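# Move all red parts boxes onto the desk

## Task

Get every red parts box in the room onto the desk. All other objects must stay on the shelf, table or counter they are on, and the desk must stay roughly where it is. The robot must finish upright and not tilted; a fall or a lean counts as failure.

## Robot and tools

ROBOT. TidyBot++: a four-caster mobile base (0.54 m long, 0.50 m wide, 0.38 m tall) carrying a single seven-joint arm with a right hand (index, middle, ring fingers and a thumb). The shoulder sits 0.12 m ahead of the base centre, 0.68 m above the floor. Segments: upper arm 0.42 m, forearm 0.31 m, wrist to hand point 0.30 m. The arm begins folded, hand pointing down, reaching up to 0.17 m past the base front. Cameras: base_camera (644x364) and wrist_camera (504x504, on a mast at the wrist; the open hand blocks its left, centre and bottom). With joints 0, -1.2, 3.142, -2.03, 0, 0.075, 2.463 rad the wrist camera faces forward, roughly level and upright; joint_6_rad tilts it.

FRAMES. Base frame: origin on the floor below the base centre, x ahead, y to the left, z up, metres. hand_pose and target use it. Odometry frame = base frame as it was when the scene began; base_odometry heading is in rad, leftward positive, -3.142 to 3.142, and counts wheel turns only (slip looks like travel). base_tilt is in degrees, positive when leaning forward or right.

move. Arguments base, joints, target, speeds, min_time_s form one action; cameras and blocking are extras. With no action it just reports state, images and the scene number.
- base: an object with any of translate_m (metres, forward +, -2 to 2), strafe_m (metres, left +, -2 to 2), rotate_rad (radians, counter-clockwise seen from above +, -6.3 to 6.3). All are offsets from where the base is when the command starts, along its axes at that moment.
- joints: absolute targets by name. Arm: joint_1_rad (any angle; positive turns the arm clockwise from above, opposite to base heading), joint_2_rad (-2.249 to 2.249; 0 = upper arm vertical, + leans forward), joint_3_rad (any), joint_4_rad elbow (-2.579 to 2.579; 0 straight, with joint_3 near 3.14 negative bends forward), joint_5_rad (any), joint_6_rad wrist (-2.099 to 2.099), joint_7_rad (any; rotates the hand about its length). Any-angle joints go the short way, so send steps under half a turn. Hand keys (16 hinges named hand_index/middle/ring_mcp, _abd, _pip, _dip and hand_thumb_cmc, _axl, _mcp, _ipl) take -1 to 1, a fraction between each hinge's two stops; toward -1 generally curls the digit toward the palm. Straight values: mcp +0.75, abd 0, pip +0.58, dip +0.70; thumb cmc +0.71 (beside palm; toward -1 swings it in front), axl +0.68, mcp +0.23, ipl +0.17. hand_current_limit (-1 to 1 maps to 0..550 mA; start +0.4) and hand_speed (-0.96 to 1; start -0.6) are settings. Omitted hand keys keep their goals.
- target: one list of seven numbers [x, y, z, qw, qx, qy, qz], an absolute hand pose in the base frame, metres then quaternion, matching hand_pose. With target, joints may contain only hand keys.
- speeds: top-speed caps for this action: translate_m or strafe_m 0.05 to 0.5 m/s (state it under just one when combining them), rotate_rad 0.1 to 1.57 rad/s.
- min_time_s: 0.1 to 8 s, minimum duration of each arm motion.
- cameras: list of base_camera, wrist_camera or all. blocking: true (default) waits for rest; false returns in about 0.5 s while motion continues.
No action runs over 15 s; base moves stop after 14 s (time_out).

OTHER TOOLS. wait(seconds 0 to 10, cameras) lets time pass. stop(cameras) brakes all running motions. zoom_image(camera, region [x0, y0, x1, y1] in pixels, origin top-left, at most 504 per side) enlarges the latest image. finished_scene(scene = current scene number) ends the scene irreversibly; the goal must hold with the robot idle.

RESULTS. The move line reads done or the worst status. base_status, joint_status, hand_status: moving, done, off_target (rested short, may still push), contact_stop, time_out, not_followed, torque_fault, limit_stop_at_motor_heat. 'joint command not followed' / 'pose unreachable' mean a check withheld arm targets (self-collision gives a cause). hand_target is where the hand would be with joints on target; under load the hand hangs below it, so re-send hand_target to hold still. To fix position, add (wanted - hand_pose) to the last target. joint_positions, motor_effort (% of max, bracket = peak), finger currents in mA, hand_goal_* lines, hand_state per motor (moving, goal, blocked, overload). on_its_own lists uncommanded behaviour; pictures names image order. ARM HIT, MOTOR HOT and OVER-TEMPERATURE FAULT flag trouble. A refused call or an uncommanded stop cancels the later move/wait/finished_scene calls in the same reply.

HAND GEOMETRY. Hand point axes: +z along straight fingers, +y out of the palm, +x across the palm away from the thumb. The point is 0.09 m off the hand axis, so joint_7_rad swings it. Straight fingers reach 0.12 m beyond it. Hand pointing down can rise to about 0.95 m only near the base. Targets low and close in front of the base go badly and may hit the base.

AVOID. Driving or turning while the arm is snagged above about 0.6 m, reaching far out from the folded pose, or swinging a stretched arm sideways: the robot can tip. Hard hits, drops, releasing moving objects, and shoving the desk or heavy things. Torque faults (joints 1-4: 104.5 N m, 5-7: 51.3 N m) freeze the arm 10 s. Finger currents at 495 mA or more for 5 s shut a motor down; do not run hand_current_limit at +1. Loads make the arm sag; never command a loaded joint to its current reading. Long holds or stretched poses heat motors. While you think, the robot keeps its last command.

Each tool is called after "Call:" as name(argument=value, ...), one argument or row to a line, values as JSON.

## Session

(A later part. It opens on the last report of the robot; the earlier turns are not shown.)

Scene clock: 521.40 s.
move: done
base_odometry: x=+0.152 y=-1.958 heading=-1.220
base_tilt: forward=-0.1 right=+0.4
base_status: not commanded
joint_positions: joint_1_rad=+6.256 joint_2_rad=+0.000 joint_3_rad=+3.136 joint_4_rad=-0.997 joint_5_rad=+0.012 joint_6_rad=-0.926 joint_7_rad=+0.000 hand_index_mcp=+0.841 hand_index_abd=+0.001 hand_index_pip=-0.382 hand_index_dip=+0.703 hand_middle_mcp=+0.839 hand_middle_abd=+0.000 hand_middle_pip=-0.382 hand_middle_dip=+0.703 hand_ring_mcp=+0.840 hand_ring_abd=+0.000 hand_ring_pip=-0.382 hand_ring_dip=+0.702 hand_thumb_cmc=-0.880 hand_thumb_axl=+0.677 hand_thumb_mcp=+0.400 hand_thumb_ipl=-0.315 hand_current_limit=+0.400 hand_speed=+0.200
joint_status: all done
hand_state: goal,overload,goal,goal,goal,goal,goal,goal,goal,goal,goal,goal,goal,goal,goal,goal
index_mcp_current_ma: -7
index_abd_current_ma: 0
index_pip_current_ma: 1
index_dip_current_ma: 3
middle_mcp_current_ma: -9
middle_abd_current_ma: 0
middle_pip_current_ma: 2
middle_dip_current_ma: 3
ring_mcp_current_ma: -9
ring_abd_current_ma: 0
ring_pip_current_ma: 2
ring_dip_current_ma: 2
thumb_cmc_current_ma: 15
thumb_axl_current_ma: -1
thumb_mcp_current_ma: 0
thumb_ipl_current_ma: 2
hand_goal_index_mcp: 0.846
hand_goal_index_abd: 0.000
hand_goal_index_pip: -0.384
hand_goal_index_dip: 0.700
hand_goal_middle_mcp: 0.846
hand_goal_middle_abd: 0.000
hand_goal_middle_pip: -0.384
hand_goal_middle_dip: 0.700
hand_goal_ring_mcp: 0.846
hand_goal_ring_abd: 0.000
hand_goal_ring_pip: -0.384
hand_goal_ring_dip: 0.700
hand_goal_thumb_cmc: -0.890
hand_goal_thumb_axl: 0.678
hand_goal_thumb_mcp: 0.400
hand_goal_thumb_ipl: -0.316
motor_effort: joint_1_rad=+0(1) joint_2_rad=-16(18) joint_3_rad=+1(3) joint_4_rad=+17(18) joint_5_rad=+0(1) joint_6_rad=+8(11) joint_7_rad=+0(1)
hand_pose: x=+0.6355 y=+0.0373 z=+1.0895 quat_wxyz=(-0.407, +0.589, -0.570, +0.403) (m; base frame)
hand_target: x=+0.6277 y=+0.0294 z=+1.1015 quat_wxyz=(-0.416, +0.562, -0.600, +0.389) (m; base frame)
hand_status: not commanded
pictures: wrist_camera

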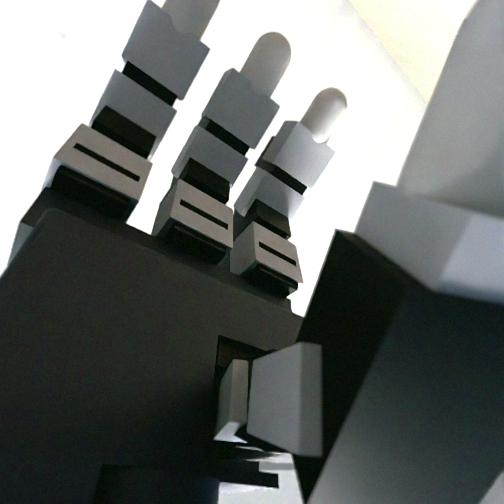

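Call:
move(
  base={"translate_m": 0.03, "strafe_m": -0.016},
  joints={"joint_1_rad": 0.035, "joint_2_rad": 0.053, "joint_4_rad": -1.16, "joint_6_rad": -0.72, "joint_7_rad": -0.066},
  cameras=["wrist_camera"],
)

Scene clock: 546.13 s.
move: done
base_odometry: x=+0.148 y=-1.991 heading=-1.219
base_tilt: forward=-0.1 right=+0.5
base_status: done
joint_positions: joint_1_rad=+6.290 joint_2_rad=+0.051 joint_3_rad=+3.136 joint_4_rad=-1.131 joint_5_rad=+0.012 joint_6_rad=-0.773 joint_7_rad=-0.002 hand_index_mcp=+0.840 hand_index_abd=+0.001 hand_index_pip=-0.382 hand_index_dip=+0.703 hand_middle_mcp=+0.839 hand_middle_abd=+0.000 hand_middle_pip=-0.382 hand_middle_dip=+0.703 hand_ring_mcp=+0.840 hand_ring_abd=+0.000 hand_ring_pip=-0.382 hand_ring_dip=+0.702 hand_thumb_cmc=-0.882 hand_thumb_axl=+0.677 hand_thumb_mcp=+0.400 hand_thumb_ipl=-0.315 hand_current_limit=+0.400 hand_speed=+0.200
joint_status: all done
hand_state: goal,overload,goal,goal,goal,goal,goal,goal,goal,goal,goal,goal,goal,goal,goal,goal
index_mcp_current_ma: -8
index_abd_current_ma: 0
index_pip_current_ma: 1
index_dip_current_ma: 3
middle_mcp_current_ma: -10
middle_abd_current_ma: 0
middle_pip_current_ma: 1
middle_dip_current_ma: 3
ring_mcp_current_ma: -9
ring_abd_current_ma: 0
ring_pip_current_ma: 2
ring_dip_current_ma: 2
thumb_cmc_current_ma: 13
thumb_axl_current_ma: -1
thumb_mcp_current_ma: 0
thumb_ipl_current_ma: 2
hand_goal_index_mcp: 0.846
hand_goal_index_abd: 0.000
hand_goal_index_pip: -0.384
hand_goal_index_dip: 0.700
hand_goal_middle_mcp: 0.846
hand_goal_middle_abd: 0.000
hand_goal_middle_pip: -0.384
hand_goal_middle_dip: 0.700
hand_goal_ring_mcp: 0.846
hand_goal_ring_abd: 0.000
hand_goal_ring_pip: -0.384
hand_goal_ring_dip: 0.700
hand_goal_thumb_cmc: -0.890
hand_goal_thumb_axl: 0.678
hand_goal_thumb_mcp: 0.400
hand_goal_thumb_ipl: -0.316
motor_effort: joint_1_rad=+1(3) joint_2_rad=-19(21) joint_3_rad=+2(4) joint_4_rad=+18(20) joint_5_rad=+0(2) joint_6_rad=+8(9) joint_7_rad=+0(1)
hand_pose: x=+0.6789 y=+0.0201 z=+1.0295 quat_wxyz=(-0.392, +0.586, -0.586, +0.399) (m; base frame)
hand_target: x=+0.6888 y=+0.0095 z=+1.0274 quat_wxyz=(-0.408, +0.552, -0.611, +0.396) (m; base frame)
hand_status: not commanded
pictures: wrist_camera

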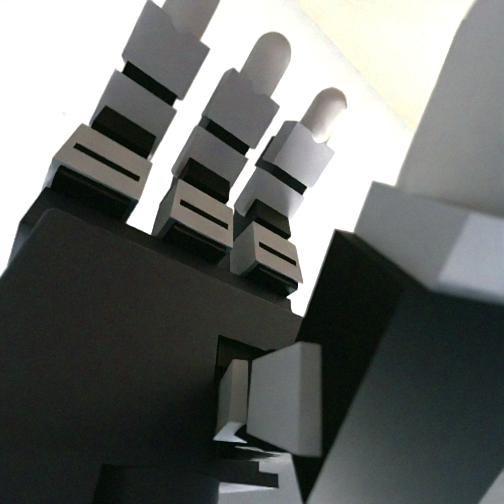

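Call:
move(
  joints={"joint_2_rad": 0.04, "joint_4_rad": -1.25, "joint_6_rad": -0.66},
  cameras=["wrist_camera"],
)

Scene clock: 553.77 s.
move: done
base_odometry: x=+0.148 y=-1.991 heading=-1.219
base_tilt: forward=-0.1 right=+0.4
base_status: not commanded
joint_positions: joint_1_rad=+6.290 joint_2_rad=+0.051 joint_3_rad=+3.136 joint_4_rad=-1.219 joint_5_rad=+0.012 joint_6_rad=-0.711 joint_7_rad=-0.002 hand_index_mcp=+0.840 hand_index_abd=+0.001 hand_index_pip=-0.382 hand_index_dip=+0.703 hand_middle_mcp=+0.839 hand_middle_abd=+0.000 hand_middle_pip=-0.382 hand_middle_dip=+0.703 hand_ring_mcp=+0.840 hand_ring_abd=+0.000 hand_ring_pip=-0.382 hand_ring_dip=+0.702 hand_thumb_cmc=-0.882 hand_thumb_axl=+0.677 hand_thumb_mcp=+0.400 hand_thumb_ipl=-0.315 hand_current_limit=+0.400 hand_speed=+0.200
joint_status: all done
hand_state: goal,overload,goal,goal,goal,goal,goal,goal,goal,goal,goal,goal,goal,goal,goal,goal
index_mcp_current_ma: -8
index_abd_current_ma: 0
index_pip_current_ma: 1
index_dip_current_ma: 3
middle_mcp_current_ma: -10
middle_abd_current_ma: 0
middle_pip_current_ma: 1
middle_dip_current_ma: 3
ring_mcp_current_ma: -9
ring_abd_current_ma: 0
ring_pip_current_ma: 2
ring_dip_current_ma: 2
thumb_cmc_current_ma: 13
thumb_axl_current_ma: -1
thumb_mcp_current_ma: 0
thumb_ipl_current_ma: 2
hand_goal_index_mcp: 0.846
hand_goal_index_abd: 0.000
hand_goal_index_pip: -0.384
hand_goal_index_dip: 0.700
hand_goal_middle_mcp: 0.846
hand_goal_middle_abd: 0.000
hand_goal_middle_pip: -0.384
hand_goal_middle_dip: 0.700
hand_goal_ring_mcp: 0.846
hand_goal_ring_abd: 0.000
hand_goal_ring_pip: -0.384
hand_goal_ring_dip: 0.700
hand_goal_thumb_cmc: -0.890
hand_goal_thumb_axl: 0.678
hand_goal_thumb_mcp: 0.400
hand_goal_thumb_ipl: -0.316
motor_effort: joint_1_rad=+1(1) joint_2_rad=-18(20) joint_3_rad=+1(2) joint_4_rad=+18(19) joint_5_rad=+0(1) joint_6_rad=+8(9) joint_7_rad=+0(1)
hand_pose: x=+0.6831 y=+0.0202 z=+0.9969 quat_wxyz=(-0.384, +0.591, -0.591, +0.392) (m; base frame)
hand_target: x=+0.6878 y=+0.0095 z=+1.0004 quat_wxyz=(-0.403, +0.555, -0.614, +0.391) (m; base frame)
hand_status: not commanded
pictures: wrist_camera

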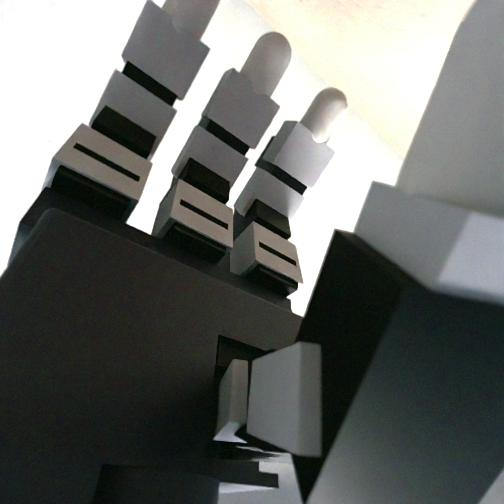

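Call:
move(
  joints={"joint_2_rad": 0.015, "joint_4_rad": -1.34, "joint_6_rad": -0.62},
  cameras=["wrist_camera"],
)

Scene clock: 563.87 s.
move: done
base_odometry: x=+0.148 y=-1.991 heading=-1.219
base_tilt: forward=-0.1 right=+0.4
base_status: not commanded
joint_positions: joint_1_rad=+6.290 joint_2_rad=+0.045 joint_3_rad=+3.136 joint_4_rad=-1.309 joint_5_rad=+0.012 joint_6_rad=-0.671 joint_7_rad=-0.002 hand_index_mcp=+0.840 hand_index_abd=+0.001 hand_index_pip=-0.382 hand_index_dip=+0.703 hand_middle_mcp=+0.839 hand_middle_abd=+0.000 hand_middle_pip=-0.382 hand_middle_dip=+0.703 hand_ring_mcp=+0.840 hand_ring_abd=+0.000 hand_ring_pip=-0.382 hand_ring_dip=+0.702 hand_thumb_cmc=-0.882 hand_thumb_axl=+0.677 hand_thumb_mcp=+0.400 hand_thumb_ipl=-0.315 hand_current_limit=+0.400 hand_speed=+0.200
joint_status: all done
hand_state: goal,overload,goal,goal,goal,goal,goal,goal,goal,goal,goal,goal,goal,goal,goal,goal
index_mcp_current_ma: -8
index_abd_current_ma: 0
index_pip_current_ma: 1
index_dip_current_ma: 3
middle_mcp_current_ma: -10
middle_abd_current_ma: 0
middle_pip_current_ma: 1
middle_dip_current_ma: 3
ring_mcp_current_ma: -9
ring_abd_current_ma: 0
ring_pip_current_ma: 2
ring_dip_current_ma: 2
thumb_cmc_current_ma: 13
thumb_axl_current_ma: -1
thumb_mcp_current_ma: 0
thumb_ipl_current_ma: 2
hand_goal_index_mcp: 0.846
hand_goal_index_abd: 0.000
hand_goal_index_pip: -0.384
hand_goal_index_dip: 0.700
hand_goal_middle_mcp: 0.846
hand_goal_middle_abd: 0.000
hand_goal_middle_pip: -0.384
hand_goal_middle_dip: 0.700
hand_goal_ring_mcp: 0.846
hand_goal_ring_abd: 0.000
hand_goal_ring_pip: -0.384
hand_goal_ring_dip: 0.700
hand_goal_thumb_cmc: -0.890
hand_goal_thumb_axl: 0.678
hand_goal_thumb_mcp: 0.400
hand_goal_thumb_ipl: -0.316
motor_effort: joint_1_rad=+1(1) joint_2_rad=-19(21) joint_3_rad=+1(2) joint_4_rad=+18(20) joint_5_rad=+0(1) joint_6_rad=+9(9) joint_7_rad=+1(1)
hand_pose: x=+0.6787 y=+0.0204 z=+0.9611 quat_wxyz=(-0.371, +0.600, -0.599, +0.379) (m; base frame)
hand_target: x=+0.6775 y=+0.0099 z=+0.9747 quat_wxyz=(-0.395, +0.560, -0.619, +0.383) (m; base frame)
hand_status: not commanded
pictures: wrist_camera

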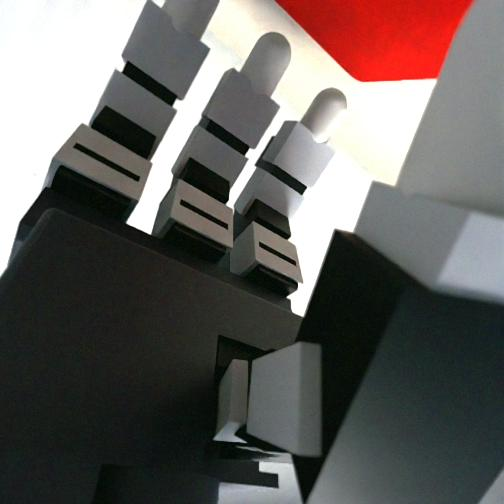

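Call:
move(
  joints={"joint_2_rad": 0.05, "joint_4_rad": -1.21, "joint_6_rad": -0.77},
  cameras=["wrist_camera"],
)

Call:
move(
  base={"strafe_m": 0.028},
  cameras=["wrist_camera"],
)

Scene clock: 608.37 s.
move: done
base_odometry: x=+0.148 y=-1.991 heading=-1.219
base_tilt: forward=-0.1 right=+0.5
base_status: not commanded
joint_positions: joint_1_rad=+6.290 joint_2_rad=+0.046 joint_3_rad=+3.136 joint_4_rad=-1.250 joint_5_rad=+0.012 joint_6_rad=-0.725 joint_7_rad=-0.002 hand_index_mcp=+0.840 hand_index_abd=+0.001 hand_index_pip=-0.382 hand_index_dip=+0.703 hand_middle_mcp=+0.839 hand_middle_abd=+0.000 hand_middle_pip=-0.382 hand_middle_dip=+0.703 hand_ring_mcp=+0.840 hand_ring_abd=+0.000 hand_ring_pip=-0.382 hand_ring_dip=+0.702 hand_thumb_cmc=-0.882 hand_thumb_axl=+0.677 hand_thumb_mcp=+0.400 hand_thumb_ipl=-0.315 hand_current_limit=+0.400 hand_speed=+0.200
joint_status: all done
hand_state: goal,overload,goal,goal,goal,goal,goal,goal,goal,goal,goal,goal,goal,goal,goal,goal
index_mcp_current_ma: -8
index_abd_current_ma: 0
index_pip_current_ma: 1
index_dip_current_ma: 3
middle_mcp_current_ma: -10
middle_abd_current_ma: 0
middle_pip_current_ma: 1
middle_dip_current_ma: 3
ring_mcp_current_ma: -9
ring_abd_current_ma: 0
ring_pip_current_ma: 2
ring_dip_current_ma: 2
thumb_cmc_current_ma: 13
thumb_axl_current_ma: -1
thumb_mcp_current_ma: 0
thumb_ipl_current_ma: 2
hand_goal_index_mcp: 0.846
hand_goal_index_abd: 0.000
hand_goal_index_pip: -0.384
hand_goal_index_dip: 0.700
hand_goal_middle_mcp: 0.846
hand_goal_middle_abd: 0.000
hand_goal_middle_pip: -0.384
hand_goal_middle_dip: 0.700
hand_goal_ring_mcp: 0.846
hand_goal_ring_abd: 0.000
hand_goal_ring_pip: -0.384
hand_goal_ring_dip: 0.700
hand_goal_thumb_cmc: -0.890
hand_goal_thumb_axl: 0.678
hand_goal_thumb_mcp: 0.400
hand_goal_thumb_ipl: -0.316
motor_effort: joint_1_rad=+0(1) joint_2_rad=-18(20) joint_3_rad=+2(2) joint_4_rad=+18(20) joint_5_rad=+1(1) joint_6_rad=+8(9) joint_7_rad=+0(1)
hand_pose: x=+0.6754 y=+0.0202 z=+0.9796 quat_wxyz=(-0.372, +0.599, -0.599, +0.380) (m; base frame)
hand_target: x=+0.6733 y=+0.0100 z=+0.9899 quat_wxyz=(-0.379, +0.569, -0.630, +0.367) (m; base frame)
hand_status: not commanded
pictures: wrist_camera

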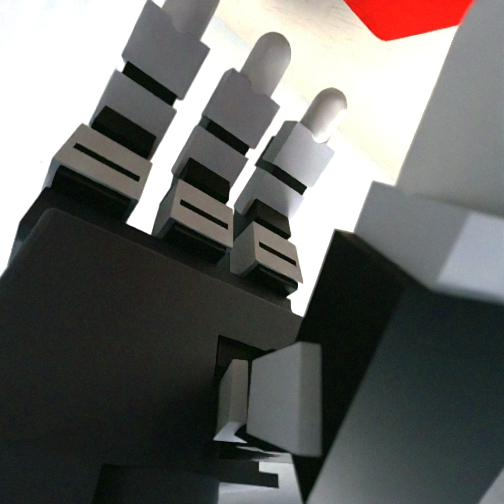

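Scene clock: 609.20 s.
move: done
base_odometry: x=+0.174 y=-1.982 heading=-1.220
base_tilt: forward=+0.0 right=+0.4
base_status: done
joint_positions: joint_1_rad=+6.299 joint_2_rad=+0.046 joint_3_rad=+3.137 joint_4_rad=-1.250 joint_5_rad=+0.012 joint_6_rad=-0.725 joint_7_rad=-0.002 hand_index_mcp=+0.840 hand_index_abd=+0.001 hand_index_pip=-0.382 hand_index_dip=+0.703 hand_middle_mcp=+0.839 hand_middle_abd=+0.000 hand_middle_pip=-0.382 hand_middle_dip=+0.703 hand_ring_mcp=+0.840 hand_ring_abd=+0.000 hand_ring_pip=-0.382 hand_ring_dip=+0.702 hand_thumb_cmc=-0.883 hand_thumb_axl=+0.677 hand_thumb_mcp=+0.400 hand_thumb_ipl=-0.315 hand_current_limit=+0.400 hand_speed=+0.200
joint_status: not commanded
hand_state: goal,overload,goal,goal,goal,goal,goal,goal,goal,goal,goal,goal,goal,goal,goal,goal
index_mcp_current_ma: -8
index_abd_current_ma: 0
index_pip_current_ma: 1
index_dip_current_ma: 3
middle_mcp_current_ma: -10
middle_abd_current_ma: 0
middle_pip_current_ma: 1
middle_dip_current_ma: 3
ring_mcp_current_ma: -9
ring_abd_current_ma: 0
ring_pip_current_ma: 2
ring_dip_current_ma: 2
thumb_cmc_current_ma: 11
thumb_axl_current_ma: -1
thumb_mcp_current_ma: 0
thumb_ipl_current_ma: 2
hand_goal_index_mcp: 0.846
hand_goal_index_abd: 0.000
hand_goal_index_pip: -0.384
hand_goal_index_dip: 0.700
hand_goal_middle_mcp: 0.846
hand_goal_middle_abd: 0.000
hand_goal_middle_pip: -0.384
hand_goal_middle_dip: 0.700
hand_goal_ring_mcp: 0.846
hand_goal_ring_abd: 0.000
hand_goal_ring_pip: -0.384
hand_goal_ring_dip: 0.700
hand_goal_thumb_cmc: -0.890
hand_goal_thumb_axl: 0.678
hand_goal_thumb_mcp: 0.400
hand_goal_thumb_ipl: -0.316
motor_effort: joint_1_rad=+0(2) joint_2_rad=-18(21) joint_3_rad=+2(3) joint_4_rad=+18(19) joint_5_rad=+1(1) joint_6_rad=+8(8) joint_7_rad=+0(1)
hand_pose: x=+0.6756 y=+0.0151 z=+0.9795 quat_wxyz=(-0.370, +0.596, -0.602, +0.381) (m; base frame)
hand_target: x=+0.6733 y=+0.0100 z=+0.9899 quat_wxyz=(-0.379, +0.569, -0.630, +0.367) (m; base frame)
hand_status: not commanded
pictures: wrist_camera

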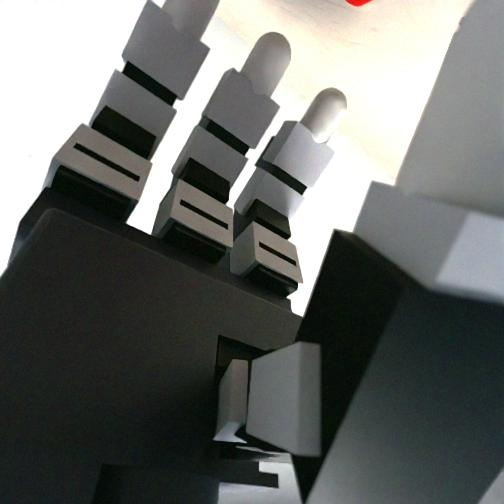

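Call:
move(
  base={"translate_m": -0.029},
  cameras=[],
)

Call:
move(
  joints={"joint_2_rad": 0.046, "joint_4_rad": -1.33, "joint_6_rad": -0.64},
  cameras=["wrist_camera"],
)

Scene clock: 632.90 s.
move: done
base_odometry: x=+0.164 y=-1.955 heading=-1.220
base_tilt: forward=-0.1 right=+0.4
base_status: done
joint_positions: joint_1_rad=+6.299 joint_2_rad=+0.050 joint_3_rad=+3.137 joint_4_rad=-1.249 joint_5_rad=+0.012 joint_6_rad=-0.726 joint_7_rad=-0.003 hand_index_mcp=+0.840 hand_index_abd=+0.001 hand_index_pip=-0.382 hand_index_dip=+0.703 hand_middle_mcp=+0.839 hand_middle_abd=+0.000 hand_middle_pip=-0.382 hand_middle_dip=+0.703 hand_ring_mcp=+0.839 hand_ring_abd=+0.000 hand_ring_pip=-0.382 hand_ring_dip=+0.702 hand_thumb_cmc=-0.883 hand_thumb_axl=+0.677 hand_thumb_mcp=+0.400 hand_thumb_ipl=-0.315 hand_current_limit=+0.400 hand_speed=+0.200
joint_status: not commanded
hand_state: goal,overload,goal,goal,goal,goal,goal,goal,goal,goal,goal,goal,goal,goal,goal,goal
index_mcp_current_ma: -8
index_abd_current_ma: 0
index_pip_current_ma: 1
index_dip_current_ma: 3
middle_mcp_current_ma: -11
middle_abd_current_ma: 0
middle_pip_current_ma: 1
middle_dip_current_ma: 3
ring_mcp_current_ma: -10
ring_abd_current_ma: 0
ring_pip_current_ma: 2
ring_dip_current_ma: 2
thumb_cmc_current_ma: 11
thumb_axl_current_ma: -1
thumb_mcp_current_ma: 0
thumb_ipl_current_ma: 2
hand_goal_index_mcp: 0.846
hand_goal_index_abd: 0.000
hand_goal_index_pip: -0.384
hand_goal_index_dip: 0.700
hand_goal_middle_mcp: 0.846
hand_goal_middle_abd: 0.000
hand_goal_middle_pip: -0.384
hand_goal_middle_dip: 0.700
hand_goal_ring_mcp: 0.846
hand_goal_ring_abd: 0.000
hand_goal_ring_pip: -0.384
hand_goal_ring_dip: 0.700
hand_goal_thumb_cmc: -0.890
hand_goal_thumb_axl: 0.678
hand_goal_thumb_mcp: 0.400
hand_goal_thumb_ipl: -0.316
motor_effort: joint_1_rad=+1(2) joint_2_rad=-19(22) joint_3_rad=+1(2) joint_4_rad=+18(19) joint_5_rad=+1(1) joint_6_rad=+8(9) joint_7_rad=+0(1)
hand_pose: x=+0.6766 y=+0.0148 z=+0.9775 quat_wxyz=(-0.369, +0.597, -0.603, +0.380) (m; base frame)
hand_target: x=+0.6733 y=+0.0100 z=+0.9899 quat_wxyz=(-0.379, +0.569, -0.630, +0.367) (m; base frame)
hand_status: not commanded
pictures: none
No camera images: "cameras" was empty.

Scene clock: 633.87 s.
move: done
base_odometry: x=+0.164 y=-1.955 heading=-1.220
base_tilt: forward=-0.1 right=+0.4
base_status: not commanded
joint_positions: joint_1_rad=+6.299 joint_2_rad=+0.050 joint_3_rad=+3.137 joint_4_rad=-1.302 joint_5_rad=+0.012 joint_6_rad=-0.681 joint_7_rad=-0.003 hand_index_mcp=+0.840 hand_index_abd=+0.001 hand_index_pip=-0.382 hand_index_dip=+0.703 hand_middle_mcp=+0.839 hand_middle_abd=+0.000 hand_middle_pip=-0.382 hand_middle_dip=+0.703 hand_ring_mcp=+0.839 hand_ring_abd=+0.000 hand_ring_pip=-0.382 hand_ring_dip=+0.702 hand_thumb_cmc=-0.883 hand_thumb_axl=+0.677 hand_thumb_mcp=+0.400 hand_thumb_ipl=-0.315 hand_current_limit=+0.400 hand_speed=+0.200
joint_status: all done
hand_state: goal,overload,goal,goal,goal,goal,goal,goal,goal,goal,goal,goal,goal,goal,goal,goal
index_mcp_current_ma: -8
index_abd_current_ma: 0
index_pip_current_ma: 1
index_dip_current_ma: 3
middle_mcp_current_ma: -11
middle_abd_current_ma: 0
middle_pip_current_ma: 1
middle_dip_current_ma: 3
ring_mcp_current_ma: -10
ring_abd_current_ma: 0
ring_pip_current_ma: 2
ring_dip_current_ma: 2
thumb_cmc_current_ma: 11
thumb_axl_current_ma: -1
thumb_mcp_current_ma: 0
thumb_ipl_current_ma: 2
hand_goal_index_mcp: 0.846
hand_goal_index_abd: 0.000
hand_goal_index_pip: -0.384
hand_goal_index_dip: 0.700
hand_goal_middle_mcp: 0.846
hand_goal_middle_abd: 0.000
hand_goal_middle_pip: -0.384
hand_goal_middle_dip: 0.700
hand_goal_ring_mcp: 0.846
hand_goal_ring_abd: 0.000
hand_goal_ring_pip: -0.384
hand_goal_ring_dip: 0.700
hand_goal_thumb_cmc: -0.890
hand_goal_thumb_axl: 0.678
hand_goal_thumb_mcp: 0.400
hand_goal_thumb_ipl: -0.316
motor_effort: joint_1_rad=+0(1) joint_2_rad=-19(20) joint_3_rad=+2(2) joint_4_rad=+18(19) joint_5_rad=+0(1) joint_6_rad=+8(9) joint_7_rad=+0(1)
hand_pose: x=+0.6790 y=+0.0149 z=+0.9598 quat_wxyz=(-0.367, +0.598, -0.604, +0.378) (m; base frame)
hand_target: x=+0.6837 y=+0.0096 z=+0.9580 quat_wxyz=(-0.383, +0.567, -0.628, +0.371) (m; base frame)
hand_status: not commanded
pictures: wrist_camera

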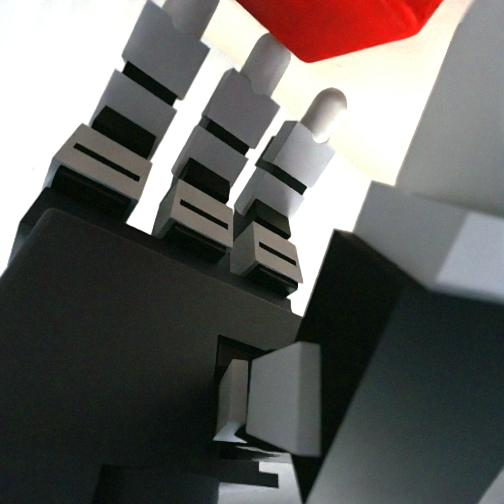

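Call:
move(
  joints={"joint_2_rad": 0.046, "joint_4_rad": -1.37, "joint_6_rad": -0.59},
  cameras=["wrist_camera"],
)

Scene clock: 644.17 s.
move: done
base_odometry: x=+0.164 y=-1.955 heading=-1.220
base_tilt: forward=+0.0 right=+0.5
base_status: not commanded
joint_positions: joint_1_rad=+6.299 joint_2_rad=+0.050 joint_3_rad=+3.137 joint_4_rad=-1.338 joint_5_rad=+0.012 joint_6_rad=-0.635 joint_7_rad=-0.003 hand_index_mcp=+0.840 hand_index_abd=+0.001 hand_index_pip=-0.382 hand_index_dip=+0.703 hand_middle_mcp=+0.839 hand_middle_abd=+0.000 hand_middle_pip=-0.382 hand_middle_dip=+0.703 hand_ring_mcp=+0.839 hand_ring_abd=+0.000 hand_ring_pip=-0.382 hand_ring_dip=+0.702 hand_thumb_cmc=-0.883 hand_thumb_axl=+0.677 hand_thumb_mcp=+0.400 hand_thumb_ipl=-0.315 hand_current_limit=+0.400 hand_speed=+0.200
joint_status: all done
hand_state: goal,overload,goal,goal,goal,goal,goal,goal,goal,goal,goal,goal,goal,goal,goal,goal
index_mcp_current_ma: -8
index_abd_current_ma: 0
index_pip_current_ma: 1
index_dip_current_ma: 3
middle_mcp_current_ma: -11
middle_abd_current_ma: 0
middle_pip_current_ma: 1
middle_dip_current_ma: 3
ring_mcp_current_ma: -10
ring_abd_current_ma: 0
ring_pip_current_ma: 2
ring_dip_current_ma: 2
thumb_cmc_current_ma: 11
thumb_axl_current_ma: -1
thumb_mcp_current_ma: 0
thumb_ipl_current_ma: 2
hand_goal_index_mcp: 0.846
hand_goal_index_abd: 0.000
hand_goal_index_pip: -0.384
hand_goal_index_dip: 0.700
hand_goal_middle_mcp: 0.846
hand_goal_middle_abd: 0.000
hand_goal_middle_pip: -0.384
hand_goal_middle_dip: 0.700
hand_goal_ring_mcp: 0.846
hand_goal_ring_abd: 0.000
hand_goal_ring_pip: -0.384
hand_goal_ring_dip: 0.700
hand_goal_thumb_cmc: -0.890
hand_goal_thumb_axl: 0.678
hand_goal_thumb_mcp: 0.400
hand_goal_thumb_ipl: -0.316
motor_effort: joint_1_rad=+0(1) joint_2_rad=-20(21) joint_3_rad=+2(2) joint_4_rad=+18(19) joint_5_rad=+1(1) joint_6_rad=+9(9) joint_7_rad=+0(1)
hand_pose: x=+0.6832 y=+0.0149 z=+0.9506 quat_wxyz=(-0.369, +0.597, -0.602, +0.381) (m; base frame)
hand_target: x=+0.6879 y=+0.0095 z=+0.9480 quat_wxyz=(-0.386, +0.565, -0.626, +0.374) (m; base frame)
hand_status: not commanded
pictures: wrist_camera

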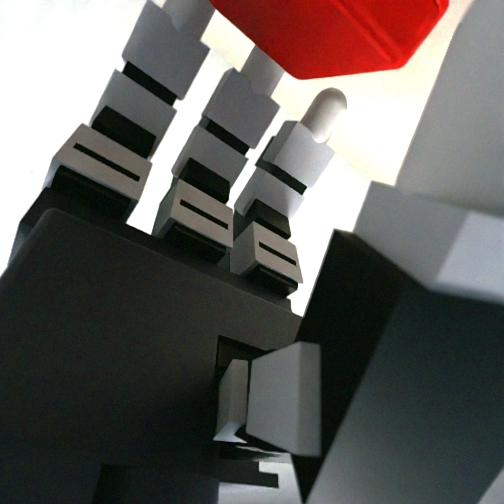

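Call:
move(
  joints={"hand_speed": -0.7, "hand_thumb_mcp": 0.12, "hand_thumb_ipl": -0.10, "hand_middle_mcp": 0.72, "hand_ring_mcp": 0.72, "hand_middle_pip": -0.66, "hand_ring_pip": -0.66},
  cameras=["wrist_camera"],
)

Call:
move(
  joints={"hand_thumb_mcp": -0.15, "hand_thumb_ipl": -0.12, "hand_middle_mcp": 0.62, "hand_ring_mcp": 0.62, "hand_middle_pip": -0.85, "hand_ring_pip": -0.85, "hand_middle_dip": 0.65, "hand_ring_dip": 0.65},
  cameras=["wrist_camera"],
)

Scene clock: 652.57 s.
move: off_target
base_odometry: x=+0.164 y=-1.955 heading=-1.220
base_tilt: forward=-0.1 right=+0.4
base_status: not commanded
joint_positions: joint_1_rad=+6.299 joint_2_rad=+0.050 joint_3_rad=+3.137 joint_4_rad=-1.338 joint_5_rad=+0.012 joint_6_rad=-0.635 joint_7_rad=-0.003 hand_index_mcp=+0.840 hand_index_abd=+0.001 hand_index_pip=-0.382 hand_index_dip=+0.703 hand_middle_mcp=+0.721 hand_middle_abd=+0.000 hand_middle_pip=-0.649 hand_middle_dip=+0.703 hand_ring_mcp=+0.720 hand_ring_abd=+0.000 hand_ring_pip=-0.650 hand_ring_dip=+0.702 hand_thumb_cmc=-0.883 hand_thumb_axl=+0.677 hand_thumb_mcp=+0.160 hand_thumb_ipl=-0.094 hand_current_limit=+0.400 hand_speed=-0.700
joint_status: hand_thumb_mcp off_target (ended at +0.160, target +0.120); the others done
hand_state: goal,overload,goal,goal,goal,goal,goal,goal,goal,goal,goal,goal,goal,goal,blocked,goal
index_mcp_current_ma: -8
index_abd_current_ma: 0
index_pip_current_ma: 1
index_dip_current_ma: 3
middle_mcp_current_ma: 1
middle_abd_current_ma: 0
middle_pip_current_ma: 16
middle_dip_current_ma: 4
ring_mcp_current_ma: 0
ring_abd_current_ma: 0
ring_pip_current_ma: 16
ring_dip_current_ma: 2
thumb_cmc_current_ma: 10
thumb_axl_current_ma: -1
thumb_mcp_current_ma: 138
thumb_ipl_current_ma: 11
hand_goal_index_mcp: 0.846
hand_goal_index_abd: 0.000
hand_goal_index_pip: -0.384
hand_goal_index_dip: 0.700
hand_goal_middle_mcp: 0.720
hand_goal_middle_abd: 0.000
hand_goal_middle_pip: -0.660
hand_goal_middle_dip: 0.700
hand_goal_ring_mcp: 0.720
hand_goal_ring_abd: 0.000
hand_goal_ring_pip: -0.660
hand_goal_ring_dip: 0.700
hand_goal_thumb_cmc: -0.890
hand_goal_thumb_axl: 0.678
hand_goal_thumb_mcp: 0.120
hand_goal_thumb_ipl: -0.100
motor_effort: joint_1_rad=+1(1) joint_2_rad=-18(20) joint_3_rad=+2(2) joint_4_rad=+18(19) joint_5_rad=+1(1) joint_6_rad=+8(9) joint_7_rad=+0(1)
hand_pose: x=+0.6833 y=+0.0149 z=+0.9507 quat_wxyz=(-0.370, +0.597, -0.602, +0.381) (m; base frame)
hand_target: x=+0.6879 y=+0.0095 z=+0.9480 quat_wxyz=(-0.386, +0.565, -0.626, +0.374) (m; base frame)
hand_status: not commanded
pictures: wrist_camera

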